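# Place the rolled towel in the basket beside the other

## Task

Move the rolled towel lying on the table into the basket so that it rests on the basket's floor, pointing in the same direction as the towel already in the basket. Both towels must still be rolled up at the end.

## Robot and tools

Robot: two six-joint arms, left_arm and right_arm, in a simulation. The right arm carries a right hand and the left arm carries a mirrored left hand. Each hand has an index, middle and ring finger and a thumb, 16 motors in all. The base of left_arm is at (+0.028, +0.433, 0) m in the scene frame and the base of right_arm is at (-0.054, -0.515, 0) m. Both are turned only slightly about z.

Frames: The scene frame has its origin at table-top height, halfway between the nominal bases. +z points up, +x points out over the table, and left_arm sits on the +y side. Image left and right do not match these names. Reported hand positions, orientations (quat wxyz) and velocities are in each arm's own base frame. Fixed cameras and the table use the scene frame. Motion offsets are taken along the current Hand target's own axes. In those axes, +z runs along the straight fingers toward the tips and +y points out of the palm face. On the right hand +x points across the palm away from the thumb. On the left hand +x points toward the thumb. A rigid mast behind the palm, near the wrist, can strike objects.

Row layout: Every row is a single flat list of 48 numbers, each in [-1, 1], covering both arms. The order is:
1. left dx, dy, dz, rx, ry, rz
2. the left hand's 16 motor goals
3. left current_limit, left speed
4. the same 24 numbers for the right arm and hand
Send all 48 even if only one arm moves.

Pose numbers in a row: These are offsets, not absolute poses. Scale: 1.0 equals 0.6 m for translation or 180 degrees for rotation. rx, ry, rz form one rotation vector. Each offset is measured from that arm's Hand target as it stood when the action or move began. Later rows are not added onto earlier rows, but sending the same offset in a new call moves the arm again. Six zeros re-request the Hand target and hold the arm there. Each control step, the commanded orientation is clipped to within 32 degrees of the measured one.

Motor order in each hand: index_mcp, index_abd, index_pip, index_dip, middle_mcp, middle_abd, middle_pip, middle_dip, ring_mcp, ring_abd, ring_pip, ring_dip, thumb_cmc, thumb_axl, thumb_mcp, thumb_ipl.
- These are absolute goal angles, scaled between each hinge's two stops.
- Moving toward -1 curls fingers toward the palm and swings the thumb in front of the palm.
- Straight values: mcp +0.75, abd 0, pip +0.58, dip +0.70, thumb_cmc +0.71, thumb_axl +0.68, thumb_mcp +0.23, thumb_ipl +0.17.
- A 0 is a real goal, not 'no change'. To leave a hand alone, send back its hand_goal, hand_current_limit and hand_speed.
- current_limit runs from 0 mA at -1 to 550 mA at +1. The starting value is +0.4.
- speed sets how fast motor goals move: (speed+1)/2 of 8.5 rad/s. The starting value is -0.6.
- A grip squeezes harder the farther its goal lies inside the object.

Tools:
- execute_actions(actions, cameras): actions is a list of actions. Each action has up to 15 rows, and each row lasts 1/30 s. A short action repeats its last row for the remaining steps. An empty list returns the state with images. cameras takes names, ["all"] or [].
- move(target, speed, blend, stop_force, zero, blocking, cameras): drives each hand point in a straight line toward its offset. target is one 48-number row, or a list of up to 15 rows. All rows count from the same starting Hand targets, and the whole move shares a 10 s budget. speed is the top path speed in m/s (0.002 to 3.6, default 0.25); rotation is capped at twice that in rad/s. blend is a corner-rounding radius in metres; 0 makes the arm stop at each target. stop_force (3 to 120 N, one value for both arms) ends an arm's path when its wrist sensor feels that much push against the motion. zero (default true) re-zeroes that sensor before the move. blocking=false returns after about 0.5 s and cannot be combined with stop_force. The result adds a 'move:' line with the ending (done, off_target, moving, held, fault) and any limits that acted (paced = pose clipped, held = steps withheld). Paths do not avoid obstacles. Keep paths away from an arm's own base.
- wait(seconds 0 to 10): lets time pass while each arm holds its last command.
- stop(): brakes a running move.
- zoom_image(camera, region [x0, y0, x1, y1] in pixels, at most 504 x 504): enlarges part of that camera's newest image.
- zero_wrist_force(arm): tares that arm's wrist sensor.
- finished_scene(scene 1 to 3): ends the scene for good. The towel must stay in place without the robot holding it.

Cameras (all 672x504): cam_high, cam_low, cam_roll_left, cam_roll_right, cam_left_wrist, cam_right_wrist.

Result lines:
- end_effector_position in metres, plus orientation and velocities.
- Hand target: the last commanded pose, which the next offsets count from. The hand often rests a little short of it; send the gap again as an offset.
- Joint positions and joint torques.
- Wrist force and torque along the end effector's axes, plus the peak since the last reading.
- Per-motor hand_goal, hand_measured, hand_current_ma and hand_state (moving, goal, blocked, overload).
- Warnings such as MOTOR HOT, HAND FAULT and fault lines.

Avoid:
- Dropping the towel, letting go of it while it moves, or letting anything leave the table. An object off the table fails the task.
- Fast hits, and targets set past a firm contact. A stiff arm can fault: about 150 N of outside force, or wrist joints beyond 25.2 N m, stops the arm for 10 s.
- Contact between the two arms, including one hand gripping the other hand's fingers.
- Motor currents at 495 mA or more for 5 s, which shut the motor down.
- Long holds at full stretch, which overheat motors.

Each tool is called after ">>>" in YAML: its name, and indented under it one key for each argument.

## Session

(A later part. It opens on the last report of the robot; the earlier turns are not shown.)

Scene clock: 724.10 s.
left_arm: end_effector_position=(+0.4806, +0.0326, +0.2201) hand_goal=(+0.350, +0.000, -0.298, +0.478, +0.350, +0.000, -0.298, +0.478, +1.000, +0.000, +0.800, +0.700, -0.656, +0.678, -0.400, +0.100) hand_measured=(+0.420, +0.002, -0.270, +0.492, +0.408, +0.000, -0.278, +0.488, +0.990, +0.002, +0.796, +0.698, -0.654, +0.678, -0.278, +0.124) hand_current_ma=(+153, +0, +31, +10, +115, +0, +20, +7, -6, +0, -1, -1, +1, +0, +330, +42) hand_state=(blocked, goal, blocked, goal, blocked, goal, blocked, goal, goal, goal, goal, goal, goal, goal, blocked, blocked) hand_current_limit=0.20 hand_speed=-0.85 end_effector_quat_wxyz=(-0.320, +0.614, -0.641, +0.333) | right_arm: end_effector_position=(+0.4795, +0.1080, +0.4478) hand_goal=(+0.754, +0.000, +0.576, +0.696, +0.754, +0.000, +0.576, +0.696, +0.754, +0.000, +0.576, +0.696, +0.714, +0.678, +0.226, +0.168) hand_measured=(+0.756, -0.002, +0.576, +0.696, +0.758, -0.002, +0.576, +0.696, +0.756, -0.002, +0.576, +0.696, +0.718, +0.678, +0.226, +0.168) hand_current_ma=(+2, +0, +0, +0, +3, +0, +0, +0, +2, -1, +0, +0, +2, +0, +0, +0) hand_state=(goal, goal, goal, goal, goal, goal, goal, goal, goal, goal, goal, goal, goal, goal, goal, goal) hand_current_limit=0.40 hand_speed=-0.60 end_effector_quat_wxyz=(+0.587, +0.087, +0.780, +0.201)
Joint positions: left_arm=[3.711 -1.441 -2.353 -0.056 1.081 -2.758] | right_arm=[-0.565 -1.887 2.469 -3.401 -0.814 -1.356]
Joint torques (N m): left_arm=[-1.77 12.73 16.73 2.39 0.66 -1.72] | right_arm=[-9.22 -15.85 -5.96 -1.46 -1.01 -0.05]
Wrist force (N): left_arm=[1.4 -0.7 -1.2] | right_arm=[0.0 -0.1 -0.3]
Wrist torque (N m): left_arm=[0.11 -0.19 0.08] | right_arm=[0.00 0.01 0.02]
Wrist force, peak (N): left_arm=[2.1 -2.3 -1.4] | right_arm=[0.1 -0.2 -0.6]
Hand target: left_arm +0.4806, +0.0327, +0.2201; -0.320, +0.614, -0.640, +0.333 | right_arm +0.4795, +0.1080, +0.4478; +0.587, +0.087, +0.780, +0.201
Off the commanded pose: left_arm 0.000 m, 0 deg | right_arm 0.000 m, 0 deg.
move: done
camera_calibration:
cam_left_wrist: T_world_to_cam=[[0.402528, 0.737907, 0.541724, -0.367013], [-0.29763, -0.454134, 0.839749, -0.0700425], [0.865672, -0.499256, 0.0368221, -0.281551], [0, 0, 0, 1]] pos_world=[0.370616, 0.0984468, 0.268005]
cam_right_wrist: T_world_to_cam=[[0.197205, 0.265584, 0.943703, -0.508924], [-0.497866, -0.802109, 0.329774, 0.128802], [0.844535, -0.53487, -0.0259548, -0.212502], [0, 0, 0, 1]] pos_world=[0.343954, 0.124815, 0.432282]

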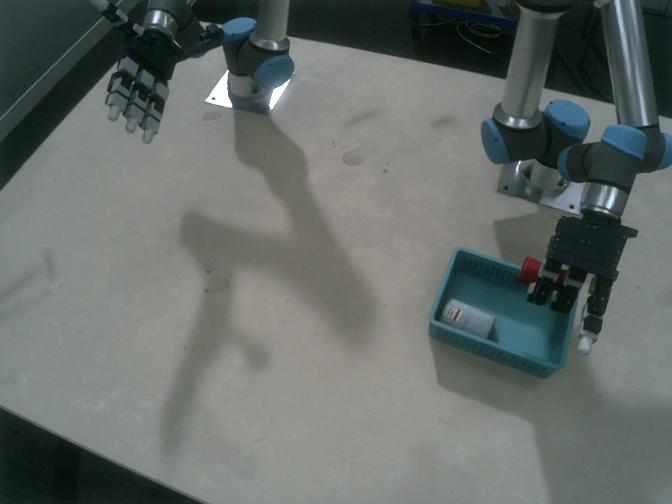

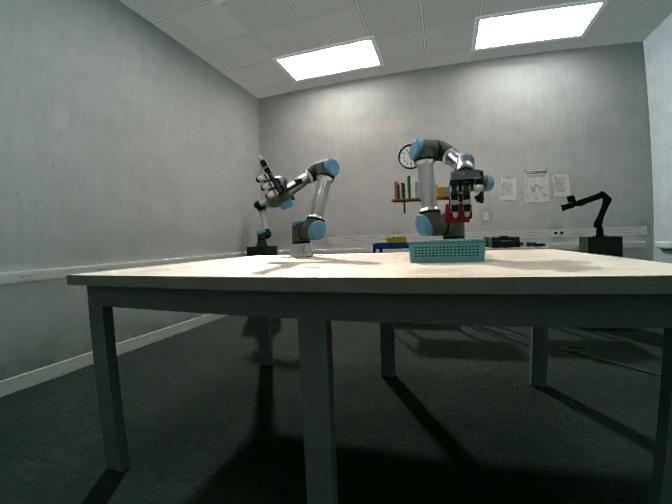

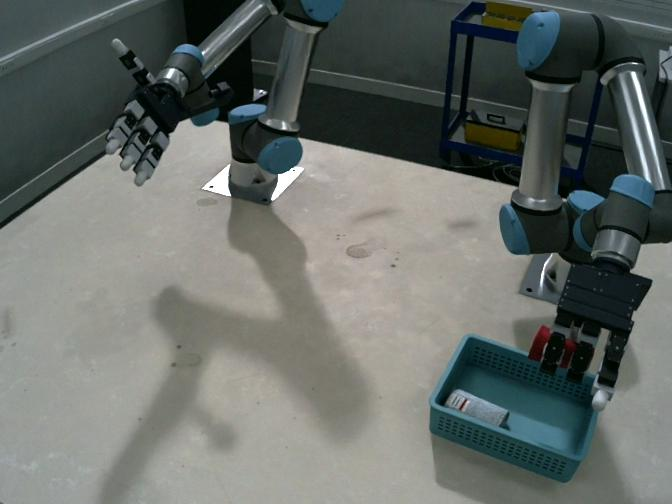

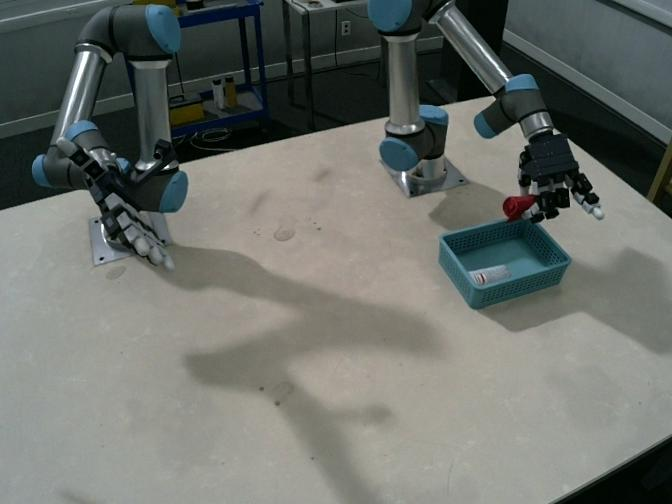

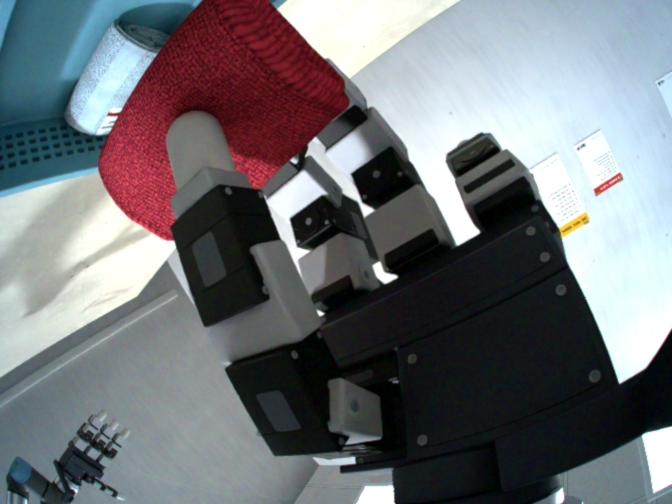

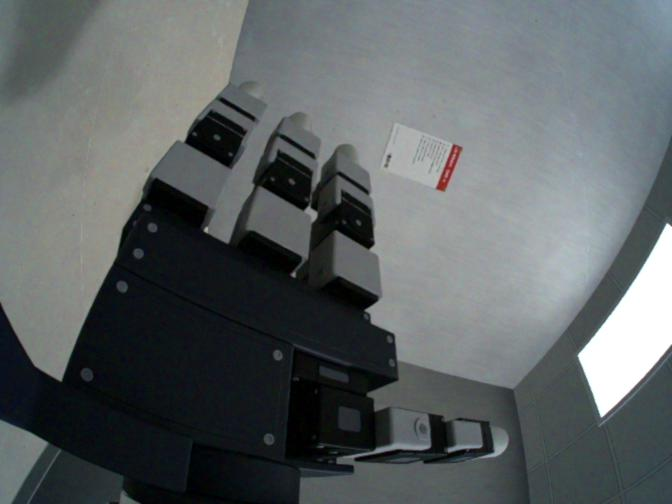

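>>> move:
  target: [-0.0102,0.1347,0.0983,0,0,0,0.35,0,-0.299,0.478,0.35,0,-0.299,0.478,1.0,0,0.8,0.7,-0.657,0.678,-0.40,0.10,0.2,-0.85,0,0,0,0,0,0,0.754,0,0.576,0.696,0.754,0,0.576,0.696,0.754,0,0.576,0.696,0.714,0.678,0.226,0.168,0.4,-0.6]
  speed: 0.12
  cameras: ["all"]

>>> zoom_image:
  camera: "cam_low"
  region: [390, 190, 500, 270]

>>> zoom_image:
  camera: "cam_roll_right"
  region: [430, 150, 590, 310]

>>> zoom_image:
  camera: "cam_high"
  region: [430, 230, 600, 390]

>>> zoom_image:
  camera: "cam_roll_left"
  region: [420, 310, 620, 490]

Scene clock: 761.70 s.
left_arm: end_effector_position=(+0.4827, +0.0387, +0.1201) hand_goal=(+0.350, +0.000, -0.298, +0.478, +0.350, +0.000, -0.298, +0.478, +1.000, +0.000, +0.800, +0.700, -0.656, +0.678, -0.400, +0.100) hand_measured=(+0.420, +0.002, -0.270, +0.492, +0.408, +0.000, -0.278, +0.488, +0.990, +0.002, +0.796, +0.698, -0.654, +0.678, -0.278, +0.124) hand_current_ma=(+153, +0, +31, +10, +115, +0, +20, +7, -6, +0, -1, -1, +1, +0, +330, +42) hand_state=(blocked, goal, blocked, goal, blocked, goal, blocked, goal, goal, goal, goal, goal, goal, goal, blocked, blocked) hand_current_limit=0.20 hand_speed=-0.85 end_effector_quat_wxyz=(-0.319, +0.614, -0.640, +0.333) | right_arm: end_effector_position=(+0.4795, +0.1080, +0.4478) hand_goal=(+0.754, +0.000, +0.576, +0.696, +0.754, +0.000, +0.576, +0.696, +0.754, +0.000, +0.576, +0.696, +0.714, +0.678, +0.226, +0.168) hand_measured=(+0.756, -0.002, +0.576, +0.696, +0.758, -0.002, +0.576, +0.696, +0.756, -0.002, +0.576, +0.696, +0.718, +0.678, +0.226, +0.168) hand_current_ma=(+2, +0, +0, +0, +3, +0, +0, +0, +2, -1, +0, +0, +2, +0, +0, +0) hand_state=(goal, goal, goal, goal, goal, goal, goal, goal, goal, goal, goal, goal, goal, goal, goal, goal) hand_current_limit=0.40 hand_speed=-0.60 end_effector_quat_wxyz=(+0.587, +0.087, +0.780, +0.201)
Joint positions: left_arm=[3.723 -1.711 -2.466 0.322 1.072 -2.749] | right_arm=[-0.565 -1.887 2.469 -3.401 -0.814 -1.356]
Joint torques (N m): left_arm=[-4.86 9.53 24.25 5.38 0.33 -1.94] | right_arm=[-9.11 -15.55 -6.84 -1.44 -1.05 -0.01]
Wrist force (N): left_arm=[1.3 -0.7 -1.7] | right_arm=[0.1 -0.2 -0.3]
Wrist torque (N m): left_arm=[0.10 -0.22 0.14] | right_arm=[0.00 0.00 0.02]
Wrist force, peak (N): left_arm=[1.9 -2.1 -2.0] | right_arm=[0.3 -0.3 -0.5]
Hand target: left_arm +0.4828, +0.0387, +0.1201; -0.320, +0.614, -0.640, +0.333 | right_arm +0.4795, +0.1080, +0.4478; +0.587, +0.087, +0.780, +0.201
Off the commanded pose: left_arm 0.000 m, 0 deg | right_arm 0.000 m, 0 deg.
move: done
camera_calibration:
cam_left_wrist: T_world_to_cam=[[0.402473, 0.73813, 0.541461, -0.318092], [-0.297305, -0.454024, 0.839924, 0.0172501], [0.865809, -0.499026, 0.0367173, -0.276695], [0, 0, 0, 1]] pos_world=[0.372717, 0.104547, 0.167905]
cam_right_wrist: T_world_to_cam=[[0.197205, 0.265584, 0.943703, -0.508924], [-0.497866, -0.802109, 0.329774, 0.128802], [0.844535, -0.53487, -0.0259548, -0.212502], [0, 0, 0, 1]] pos_world=[0.343954, 0.124815, 0.432282]

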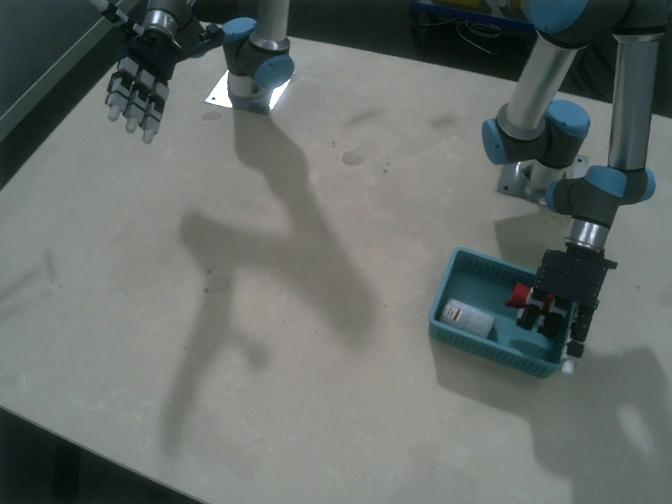

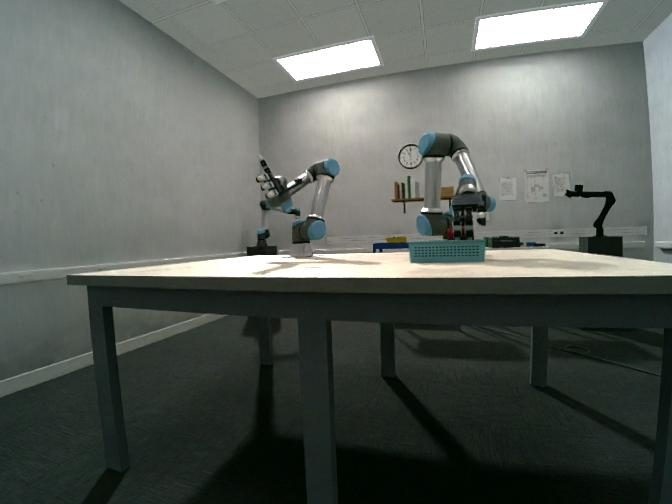

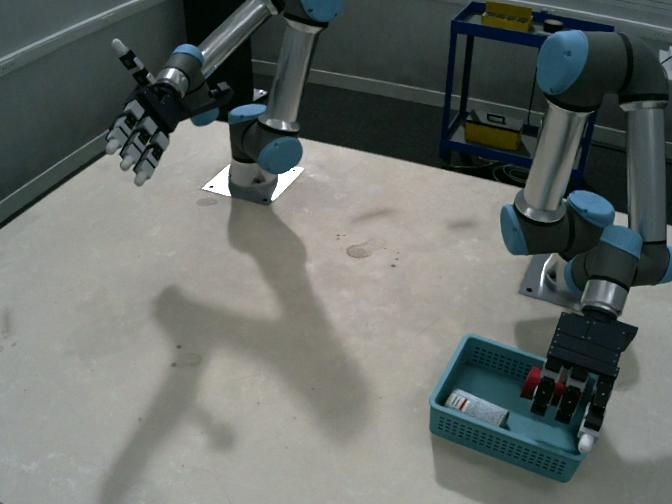

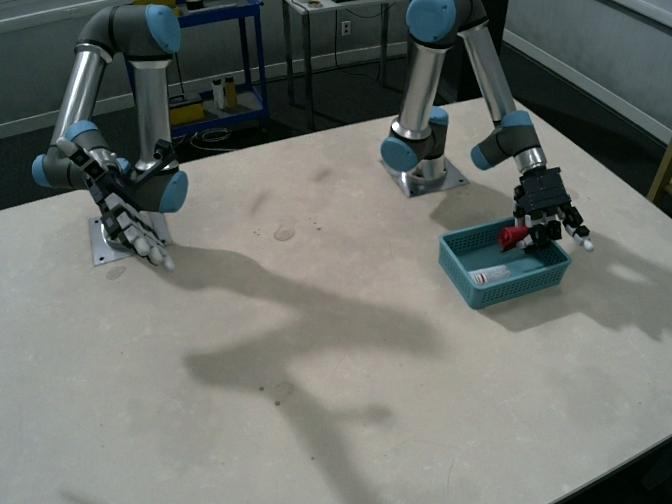

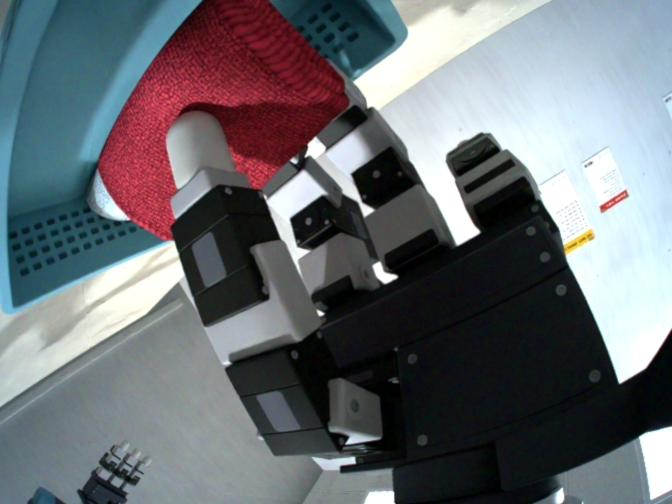

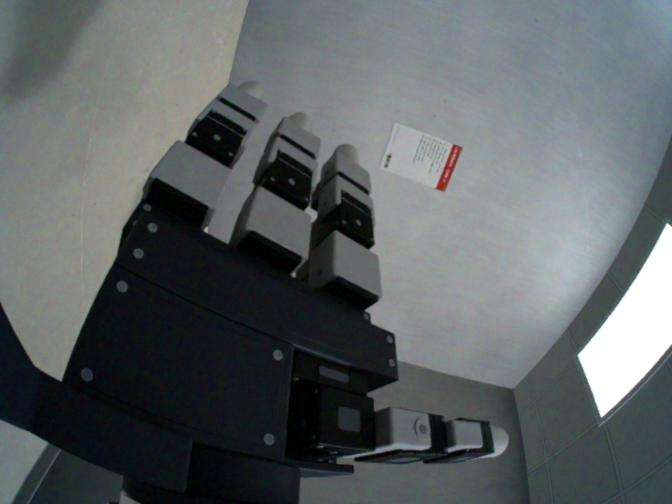

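Scaled by 4.582 from the camera's 672x504 image, which has a finer 960x720 frame.

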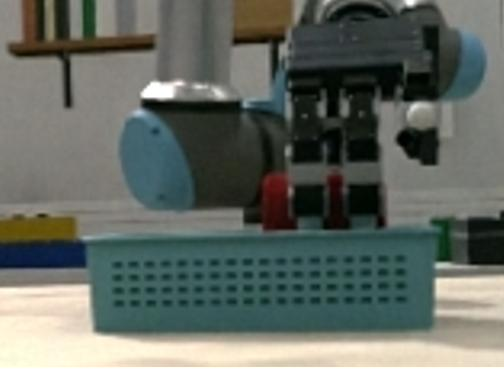

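Scaled by 3.150 from the camera's 672x504 image, which has a finer 960x720 frame.

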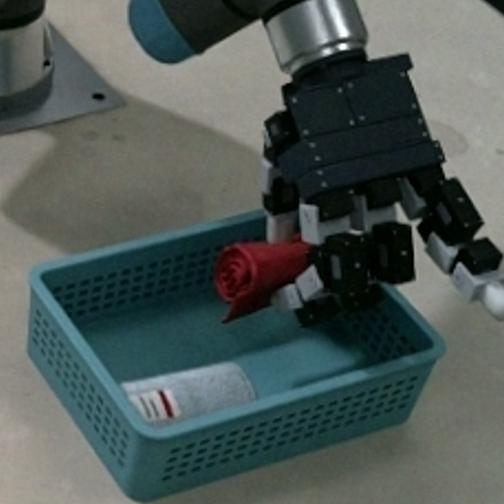

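Scaled by 2.965 from the camera's 672x504 image, which has a finer 960x720 frame.

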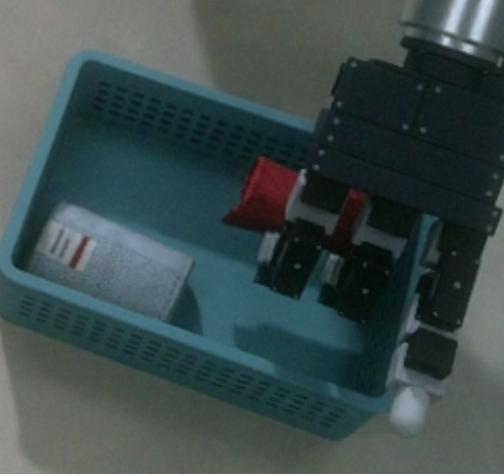

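Scaled by 2.520 from the camera's 672x504 image, which has a finer 960x720 frame.

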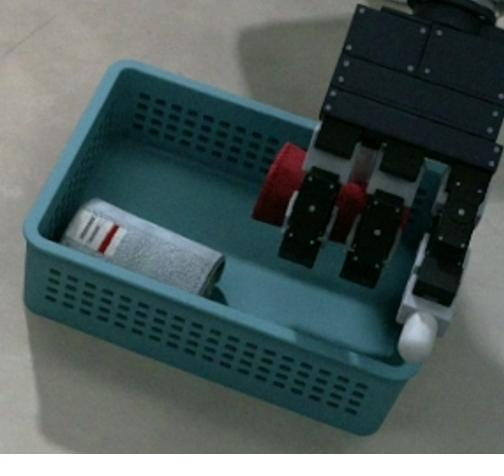

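>>> move:
  target: [0,0.0628,0.044,0,0,0,0.35,0,-0.299,0.478,0.35,0,-0.299,0.478,1.0,0,0.8,0.7,-0.657,0.678,-0.40,0.10,0.2,-0.85,0,0,0,0,0,0,0.754,0,0.576,0.696,0.754,0,0.576,0.696,0.754,0,0.576,0.696,0.714,0.678,0.226,0.168,0.4,-0.6]
  speed: 0.05
  stop_force: 8
  cameras: ["all"]

>>> zoom_image:
  camera: "cam_low"
  region: [390, 190, 500, 270]

>>> zoom_image:
  camera: "cam_roll_right"
  region: [430, 150, 590, 310]

>>> zoom_image:
  camera: "cam_high"
  region: [430, 230, 600, 390]

>>> zoom_image:
  camera: "cam_roll_left"
  region: [420, 310, 620, 490]

Scene clock: 779.10 s.
left_arm: end_effector_position=(+0.4828, +0.0388, +0.0741) hand_goal=(+0.350, +0.000, -0.298, +0.478, +0.350, +0.000, -0.298, +0.478, +1.000, +0.000, +0.800, +0.700, -0.656, +0.678, -0.400, +0.100) hand_measured=(+0.420, +0.002, -0.270, +0.492, +0.408, +0.000, -0.278, +0.488, +0.990, +0.002, +0.796, +0.698, -0.654, +0.678, -0.278, +0.124) hand_current_ma=(+153, +0, +31, +10, +115, +0, +20, +7, -6, +0, -1, -1, +1, +0, +330, +42) hand_state=(blocked, goal, blocked, goal, blocked, goal, blocked, goal, goal, goal, goal, goal, goal, goal, blocked, blocked) hand_current_limit=0.20 hand_speed=-0.85 end_effector_quat_wxyz=(-0.320, +0.614, -0.640, +0.333) | right_arm: end_effector_position=(+0.4795, +0.1080, +0.4478) hand_goal=(+0.754, +0.000, +0.576, +0.696, +0.754, +0.000, +0.576, +0.696, +0.754, +0.000, +0.576, +0.696, +0.714, +0.678, +0.226, +0.168) hand_measured=(+0.756, -0.002, +0.576, +0.696, +0.758, -0.002, +0.576, +0.696, +0.756, -0.002, +0.576, +0.696, +0.718, +0.678, +0.226, +0.168) hand_current_ma=(+2, +0, +0, +0, +3, +0, +0, +0, +2, -1, +0, +0, +2, +0, +0, +0) hand_state=(goal, goal, goal, goal, goal, goal, goal, goal, goal, goal, goal, goal, goal, goal, goal, goal) hand_current_limit=0.40 hand_speed=-0.60 end_effector_quat_wxyz=(+0.587, +0.087, +0.780, +0.201)
Joint positions: left_arm=[3.724 -1.87 -2.493 0.509 1.072 -2.749] | right_arm=[-0.565 -1.887 2.469 -3.401 -0.814 -1.356]
Joint torques (N m): left_arm=[4.19 21.53 21.94 5.13 -2.6 -2.06] | right_arm=[-8.17 -14.56 -6.7 -1.77 -1.1 0.28]
Wrist force (N): left_arm=[0.9 -0.6 -1.6] | right_arm=[0.3 0.0 -0.6]
Wrist torque (N m): left_arm=[0.12 -0.12 0.11] | right_arm=[0.04 -0.02 0.05]
Wrist force, peak (N): left_arm=[1.4 -1.5 -2.0] | right_arm=[0.3 -0.3 -0.6]
Hand target: left_arm +0.4828, +0.0388, +0.0741; -0.320, +0.614, -0.640, +0.333 | right_arm +0.4795, +0.1080, +0.4478; +0.587, +0.087, +0.780, +0.201
Off the commanded pose: left_arm 0.000 m, 0 deg | right_arm 0.000 m, 0 deg.
move: done
camera_calibration:
cam_left_wrist: T_world_to_cam=[[0.402416, 0.738048, 0.541615, -0.293247], [-0.297378, -0.45416, 0.839825, 0.0559852], [0.865811, -0.499023, 0.0367179, -0.274957], [0, 0, 0, 1]] pos_world=[0.372717, 0.104647, 0.121905]
cam_right_wrist: T_world_to_cam=[[0.197205, 0.265584, 0.943703, -0.508924], [-0.497866, -0.802109, 0.329774, 0.128802], [0.844535, -0.53487, -0.0259548, -0.212502], [0, 0, 0, 1]] pos_world=[0.343954, 0.124815, 0.432282]

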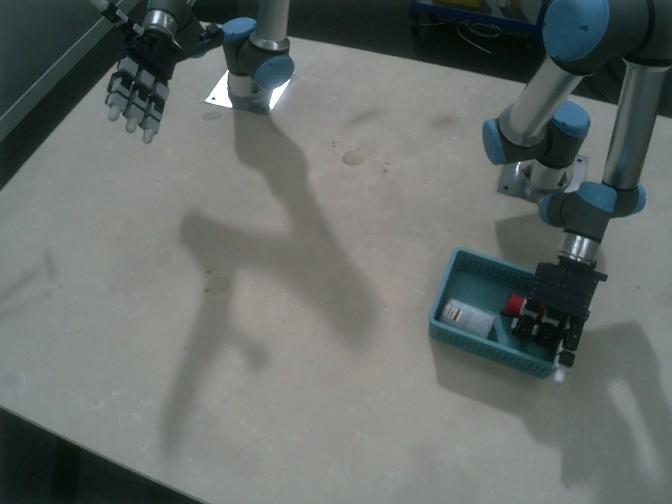

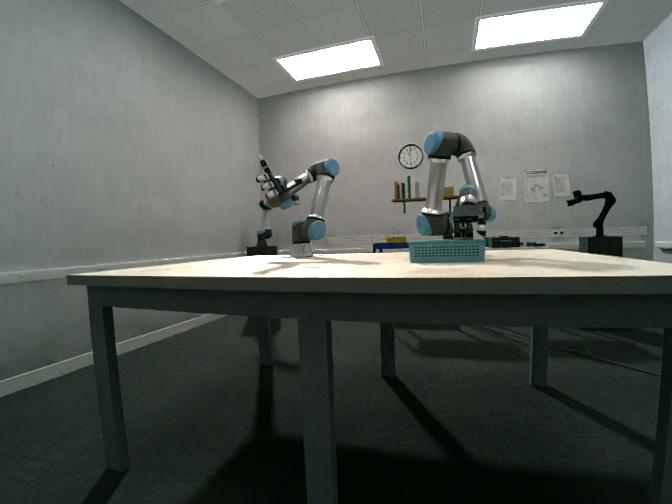

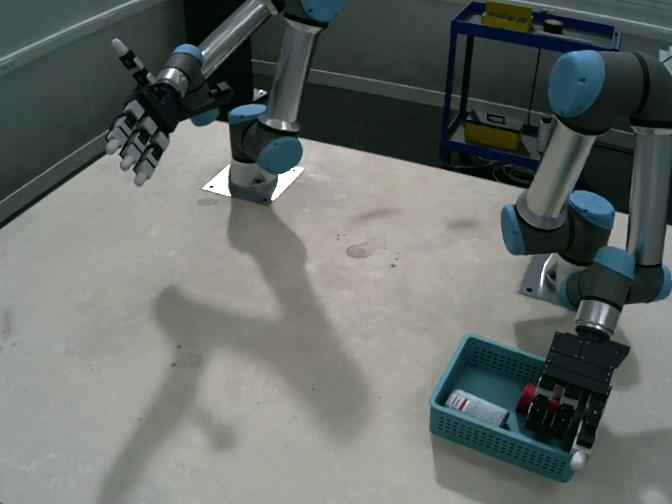

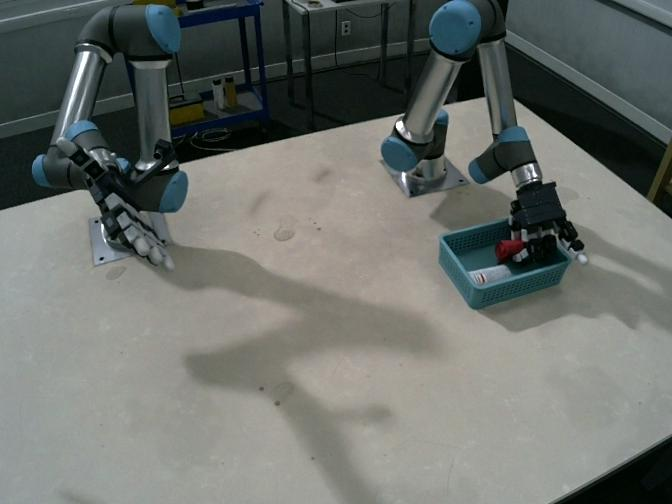

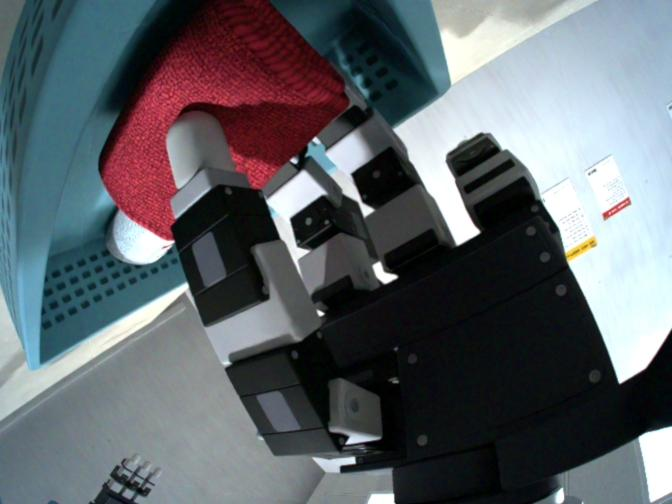

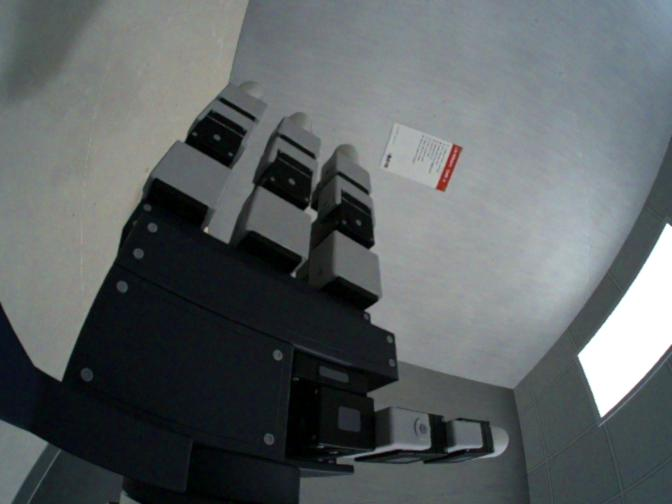

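Scaled by 4.582 from the camera's 672x504 image, which has a finer 960x720 frame.

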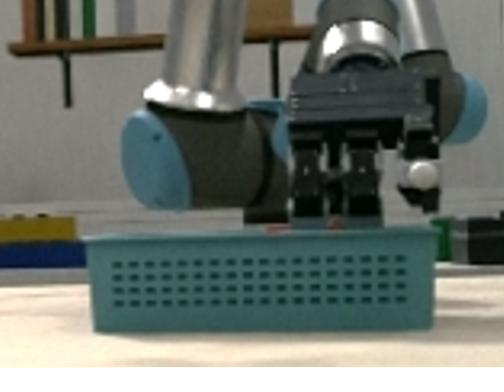

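Scaled by 3.150 from the camera's 672x504 image, which has a finer 960x720 frame.

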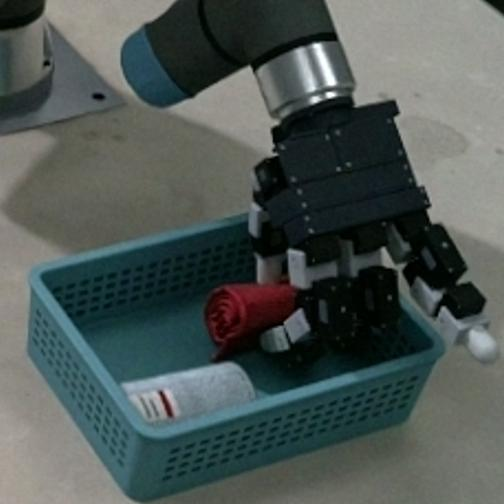

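Scaled by 2.965 from the camera's 672x504 image, which has a finer 960x720 frame.

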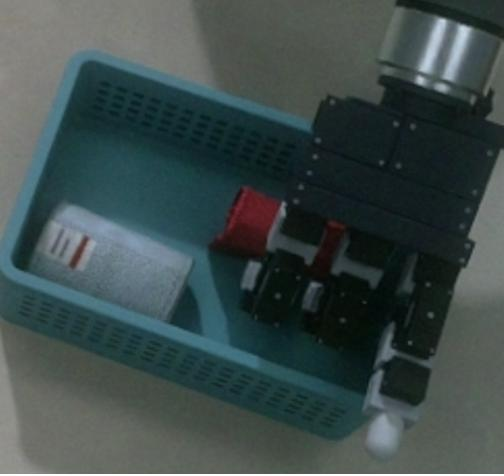

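Scaled by 2.520 from the camera's 672x504 image, which has a finer 960x720 frame.

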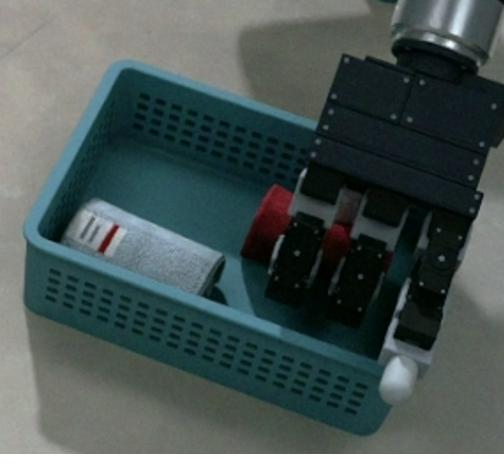

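>>> move:
  target: [0,0.0109,0.0076,0,0,0,0.35,0,-0.299,0.478,0.35,0,-0.299,0.478,1.0,0,0.8,0.7,-0.657,0.678,-0.40,0.10,0.2,-0.85,0,0,0,0,0,0,0.754,0,0.576,0.696,0.754,0,0.576,0.696,0.754,0,0.576,0.696,0.714,0.678,0.226,0.168,0.4,-0.6]
  speed: 0.03
  stop_force: 5
  cameras: ["cam_roll_right","cam_left_wrist"]

>>> zoom_image:
  camera: "cam_roll_right"
  region: [430, 150, 590, 310]

Scene clock: 791.80 s.
left_arm: end_effector_position=(+0.4827, +0.0388, +0.0661) hand_goal=(+0.350, +0.000, -0.298, +0.478, +0.350, +0.000, -0.298, +0.478, +1.000, +0.000, +0.800, +0.700, -0.656, +0.678, -0.400, +0.100) hand_measured=(+0.420, +0.002, -0.270, +0.492, +0.408, +0.000, -0.278, +0.488, +0.990, +0.002, +0.796, +0.698, -0.654, +0.678, -0.278, +0.124) hand_current_ma=(+153, +0, +31, +10, +115, +0, +20, +7, -6, +0, -1, -1, +1, +0, +330, +42) hand_state=(blocked, goal, blocked, goal, blocked, goal, blocked, goal, goal, goal, goal, goal, goal, goal, blocked, blocked) hand_current_limit=0.20 hand_speed=-0.85 end_effector_quat_wxyz=(-0.320, +0.614, -0.640, +0.333) | right_arm: end_effector_position=(+0.4795, +0.1080, +0.4478) hand_goal=(+0.754, +0.000, +0.576, +0.696, +0.754, +0.000, +0.576, +0.696, +0.754, +0.000, +0.576, +0.696, +0.714, +0.678, +0.226, +0.168) hand_measured=(+0.756, -0.002, +0.576, +0.696, +0.758, -0.002, +0.576, +0.696, +0.756, -0.002, +0.576, +0.696, +0.718, +0.678, +0.226, +0.168) hand_current_ma=(+2, +0, +0, +0, +3, +0, +0, +0, +2, -1, +0, +0, +2, +0, +0, +0) hand_state=(goal, goal, goal, goal, goal, goal, goal, goal, goal, goal, goal, goal, goal, goal, goal, goal) hand_current_limit=0.40 hand_speed=-0.60 end_effector_quat_wxyz=(+0.587, +0.087, +0.780, +0.201)
Joint positions: left_arm=[3.724 -1.9 -2.495 0.541 1.072 -2.749] | right_arm=[-0.565 -1.887 2.469 -3.401 -0.814 -1.356]
Joint torques (N m): left_arm=[7.04 36.75 12.59 1.38 -2.82 1.58] | right_arm=[-8.41 -14.29 -6.93 -1.73 -1.06 0.21]
Wrist force (N): left_arm=[1.3 -0.7 -1.7] | right_arm=[0.1 -0.2 -0.4]
Wrist torque (N m): left_arm=[0.10 -0.19 0.14] | right_arm=[0.00 0.00 0.03]
Wrist force, peak (N): left_arm=[1.0 -0.8 -2.0] | right_arm=[0.1 -0.2 -0.6]
Hand target: left_arm +0.4827, +0.0388, +0.0661; -0.320, +0.614, -0.640, +0.333 | right_arm +0.4795, +0.1080, +0.4478; +0.587, +0.087, +0.780, +0.201
Off the commanded pose: left_arm 0.000 m, 0 deg | right_arm 0.000 m, 0 deg.
move: done
camera_calibration:
cam_left_wrist: T_world_to_cam=[[0.402433, 0.738072, 0.541569, -0.288918], [-0.297356, -0.454119, 0.839854, 0.0626882], [0.86581, -0.499024, 0.0367177, -0.274663], [0, 0, 0, 1]] pos_world=[0.372717, 0.104647, 0.113905]
Images, in order (width x height): cam_roll_right 672x504, cam_left_wrist 672x504.

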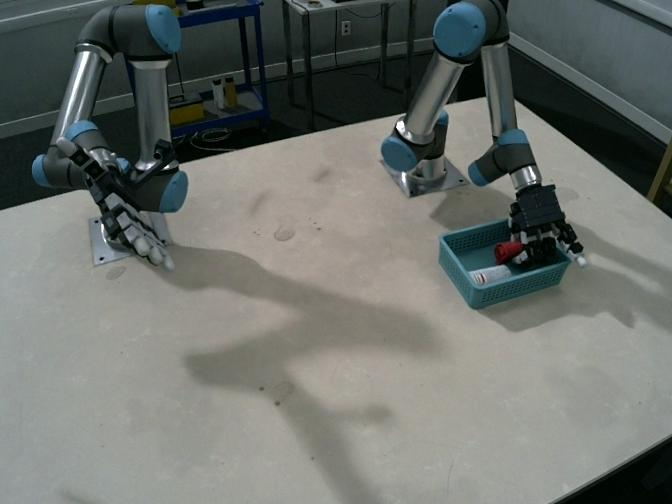

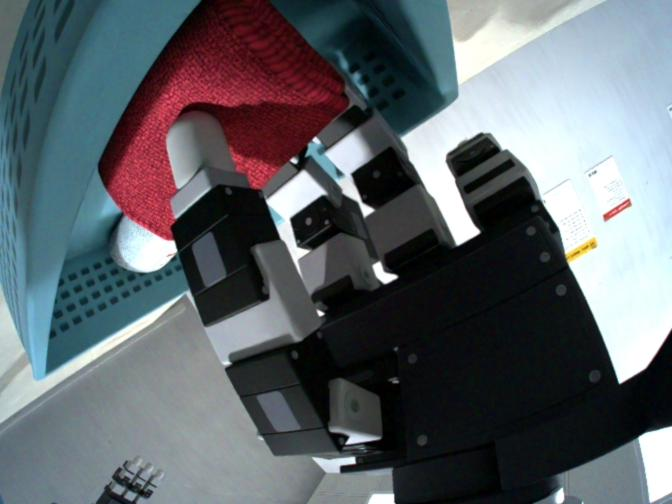

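Scaled by 3.150 from the camera's 672x504 image, which has a finer 960x720 frame.

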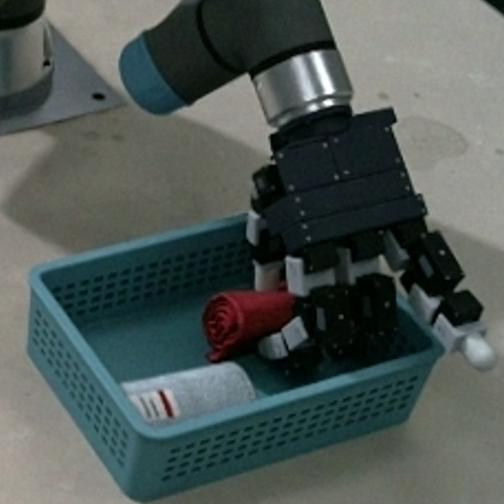

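>>> move:
  target: [0,0.0089,0.0062,0,0,0,0.35,0,-0.299,0.478,0.35,0,-0.299,0.478,1.0,0,0.8,0.7,-0.657,0.678,-0.40,0.10,0.2,-0.85,0,0,0,0,0,0,0.754,0,0.576,0.696,0.754,0,0.576,0.696,0.754,0,0.576,0.696,0.714,0.678,0.226,0.168,0.4,-0.6]
  speed: 0.03
  stop_force: 5
  cameras: ["cam_roll_right","cam_left_wrist"]

>>> zoom_image:
  camera: "cam_roll_right"
  region: [480, 220, 560, 300]

Scene clock: 801.07 s.
left_arm: end_effector_position=(+0.4827, +0.0388, +0.0596) hand_goal=(+0.350, +0.000, -0.298, +0.478, +0.350, +0.000, -0.298, +0.478, +1.000, +0.000, +0.800, +0.700, -0.656, +0.678, -0.400, +0.100) hand_measured=(+0.420, +0.002, -0.270, +0.492, +0.408, +0.000, -0.276, +0.490, +0.990, +0.002, +0.796, +0.698, -0.654, +0.678, -0.284, +0.124) hand_current_ma=(+153, +0, +31, +10, +115, +0, +21, +8, -6, +0, -1, -1, +1, +0, +330, +42) hand_state=(blocked, goal, blocked, goal, blocked, goal, blocked, goal, goal, goal, goal, goal, goal, goal, blocked, blocked) hand_current_limit=0.20 hand_speed=-0.85 end_effector_quat_wxyz=(-0.320, +0.614, -0.640, +0.333) | right_arm: end_effector_position=(+0.4795, +0.1080, +0.4478) hand_goal=(+0.754, +0.000, +0.576, +0.696, +0.754, +0.000, +0.576, +0.696, +0.754, +0.000, +0.576, +0.696, +0.714, +0.678, +0.226, +0.168) hand_measured=(+0.756, -0.002, +0.576, +0.696, +0.758, -0.002, +0.576, +0.696, +0.756, -0.002, +0.576, +0.696, +0.718, +0.678, +0.226, +0.168) hand_current_ma=(+2, +0, +0, +0, +3, +0, +0, +0, +2, -1, +0, +0, +2, +0, +0, +0) hand_state=(goal, goal, goal, goal, goal, goal, goal, goal, goal, goal, goal, goal, goal, goal, goal, goal) hand_current_limit=0.40 hand_speed=-0.60 end_effector_quat_wxyz=(+0.587, +0.087, +0.780, +0.201)
Joint positions: left_arm=[3.724 -1.924 -2.497 0.567 1.072 -2.749] | right_arm=[-0.565 -1.887 2.469 -3.401 -0.814 -1.356]
Joint torques (N m): left_arm=[6.33 36.52 1.86 0.87 -2.48 0.31] | right_arm=[-8.26 -14.7 -7.1 -1.94 -1.06 0.47]
Wrist force (N): left_arm=[1.2 -3.5 -2.9] | right_arm=[0.1 -0.1 -0.3]
Wrist torque (N m): left_arm=[-0.01 -0.17 0.15] | right_arm=[0.01 -0.01 0.03]
Wrist force, peak (N): left_arm=[1.3 -3.6 -3.1] | right_arm=[0.1 -0.2 -0.7]
Hand target: left_arm +0.4827, +0.0388, +0.0596; -0.320, +0.614, -0.640, +0.333 | right_arm +0.4795, +0.1080, +0.4478; +0.587, +0.087, +0.780, +0.201
Off the commanded pose: left_arm 0.000 m, 0 deg | right_arm 0.000 m, 0 deg.
move: done
camera_calibration:
cam_left_wrist: T_world_to_cam=[[0.402433, 0.738072, 0.541569, -0.285398], [-0.297356, -0.454119, 0.839854, 0.0681473], [0.86581, -0.499024, 0.0367177, -0.274425], [0, 0, 0, 1]] pos_world=[0.372717, 0.104647, 0.107405]
Images, in order (width x height): cam_roll_right 672x504, cam_left_wrist 672x504.

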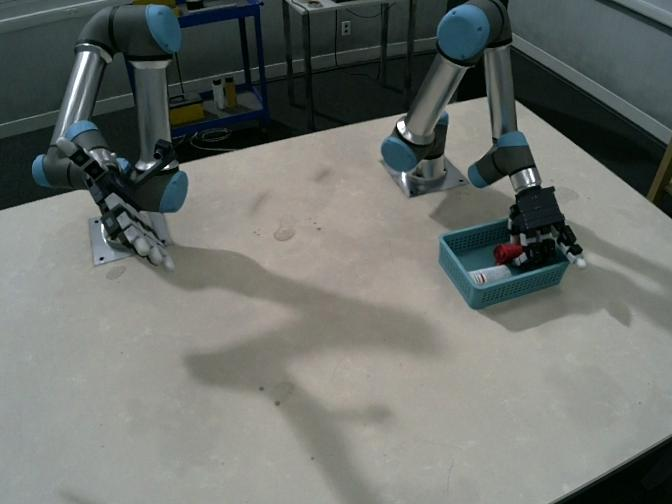

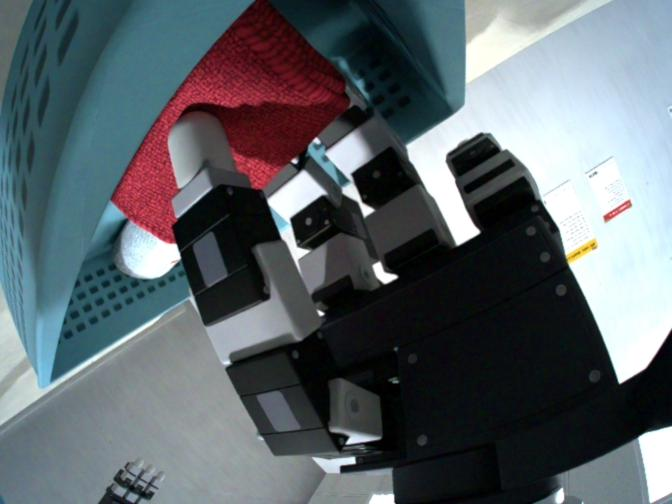

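Scaled by 6.300 from the camera's 672x504 image, which has a finer 960x720 frame.

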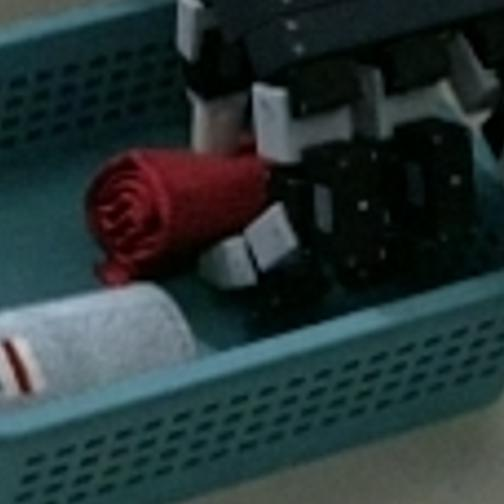

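>>> move:
  target: [0,0,0,0,0,0,0.66,0,-0.27,0.50,0.66,0,-0.27,0.50,1.0,0,0.8,0.7,-0.657,0.678,-0.12,0.14,0.2,-0.85,0,0,0,0,0,0,0.754,0,0.576,0.696,0.754,0,0.576,0.696,0.754,0,0.576,0.696,0.714,0.678,0.226,0.168,0.4,-0.6]
  speed: 0.05
  cameras: ["cam_high","cam_roll_left","cam_roll_right","cam_left_wrist"]

>>> zoom_image:
  camera: "cam_roll_right"
  region: [480, 220, 580, 320]

>>> zoom_image:
  camera: "cam_roll_left"
  region: [420, 310, 620, 490]

Scene clock: 811.63 s.
left_arm: end_effector_position=(+0.4827, +0.0388, +0.0596) hand_goal=(+0.660, +0.000, -0.270, +0.500, +0.660, +0.000, -0.270, +0.500, +1.000, +0.000, +0.800, +0.700, -0.656, +0.678, -0.120, +0.140) hand_measured=(+0.644, +0.002, -0.266, +0.504, +0.646, +0.000, -0.268, +0.504, +0.990, +0.002, +0.796, +0.698, -0.656, +0.678, -0.122, +0.142) hand_current_ma=(-13, +0, +1, +1, -13, +0, +1, +1, -6, +0, -1, -1, +0, +0, -1, +1) hand_state=(goal, goal, goal, goal, goal, goal, goal, goal, goal, goal, goal, goal, goal, goal, goal, goal) hand_current_limit=0.20 hand_speed=-0.85 end_effector_quat_wxyz=(-0.320, +0.614, -0.640, +0.333) | right_arm: end_effector_position=(+0.4795, +0.1080, +0.4478) hand_goal=(+0.754, +0.000, +0.576, +0.696, +0.754, +0.000, +0.576, +0.696, +0.754, +0.000, +0.576, +0.696, +0.714, +0.678, +0.226, +0.168) hand_measured=(+0.756, -0.002, +0.576, +0.696, +0.758, -0.002, +0.576, +0.696, +0.756, -0.002, +0.576, +0.696, +0.718, +0.678, +0.226, +0.168) hand_current_ma=(+2, +0, +0, +0, +3, +0, +0, +0, +2, -1, +0, +0, +2, +0, +0, +0) hand_state=(goal, goal, goal, goal, goal, goal, goal, goal, goal, goal, goal, goal, goal, goal, goal, goal) hand_current_limit=0.40 hand_speed=-0.60 end_effector_quat_wxyz=(+0.587, +0.087, +0.780, +0.201)
Joint positions: left_arm=[3.724 -1.924 -2.497 0.567 1.072 -2.749] | right_arm=[-0.565 -1.887 2.469 -3.401 -0.814 -1.356]
Joint torques (N m): left_arm=[2.88 35.57 18.76 1.17 -0.29 -1.79] | right_arm=[-7.74 -14.61 -7.21 -2.07 -1.05 0.68]
Wrist force (N): left_arm=[1.2 -0.9 -1.9] | right_arm=[0.4 0.0 -0.2]
Wrist torque (N m): left_arm=[0.07 -0.16 0.14] | right_arm=[0.01 -0.04 0.06]
Wrist force, peak (N): left_arm=[1.6 -3.4 -3.1] | right_arm=[0.4 0.1 -0.5]
Hand target: left_arm +0.4827, +0.0388, +0.0596; -0.320, +0.614, -0.640, +0.333 | right_arm +0.4795, +0.1080, +0.4478; +0.587, +0.087, +0.780, +0.201
Off the commanded pose: left_arm 0.000 m, 0 deg | right_arm 0.000 m, 0 deg.
move: done
camera_calibration:
cam_left_wrist: T_world_to_cam=[[0.402433, 0.738072, 0.541569, -0.285398], [-0.297356, -0.454119, 0.839854, 0.0681473], [0.86581, -0.499024, 0.0367177, -0.274425], [0, 0, 0, 1]] pos_world=[0.372717, 0.104647, 0.107405]
Images, in order (width x height): cam_high 672x504, cam_roll_left 672x504, cam_roll_right 672x504, cam_left_wrist 672x504.

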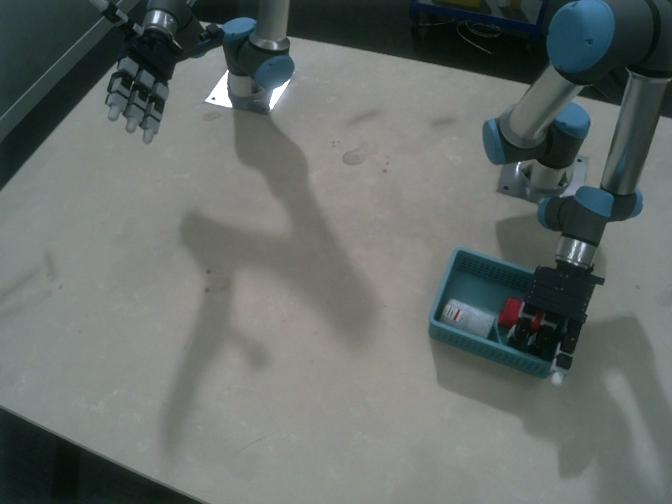

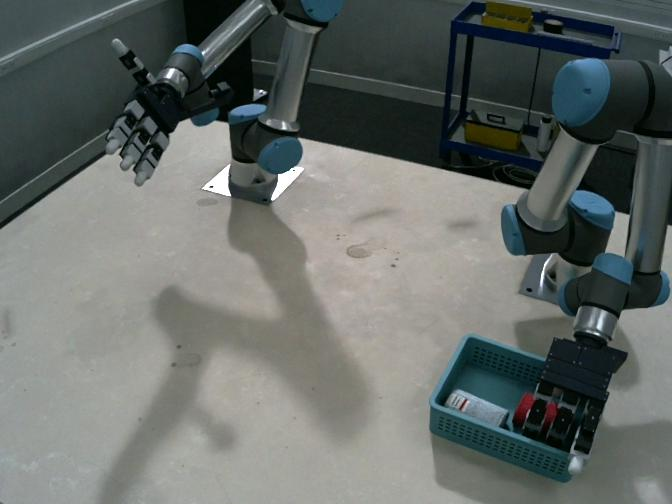

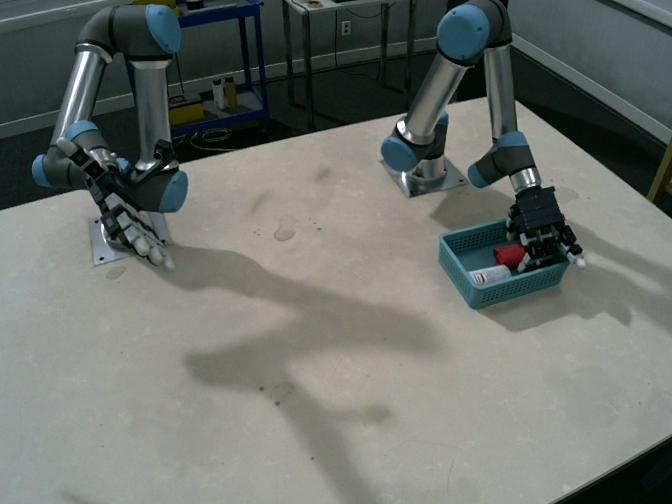

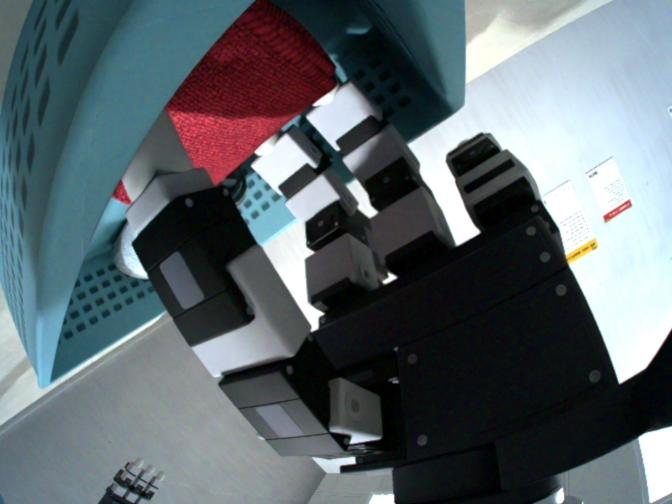

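Scaled by 5.040 from the camera's 672x504 image, which has a finer 960x720 frame.

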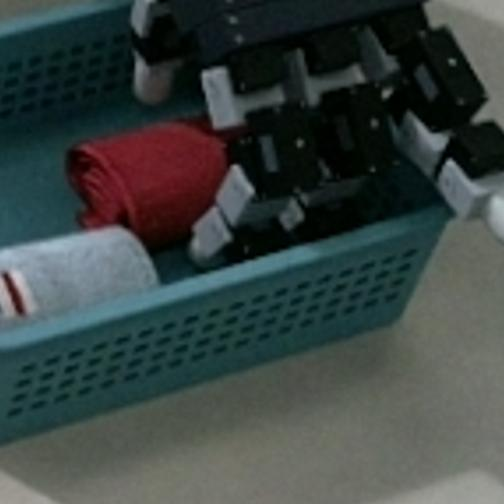

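Scaled by 2.520 from the camera's 672x504 image, which has a finer 960x720 frame.

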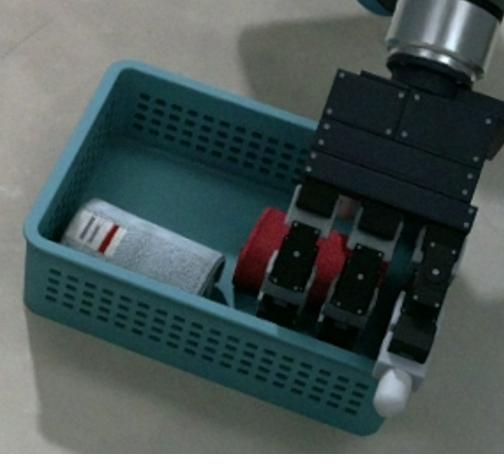

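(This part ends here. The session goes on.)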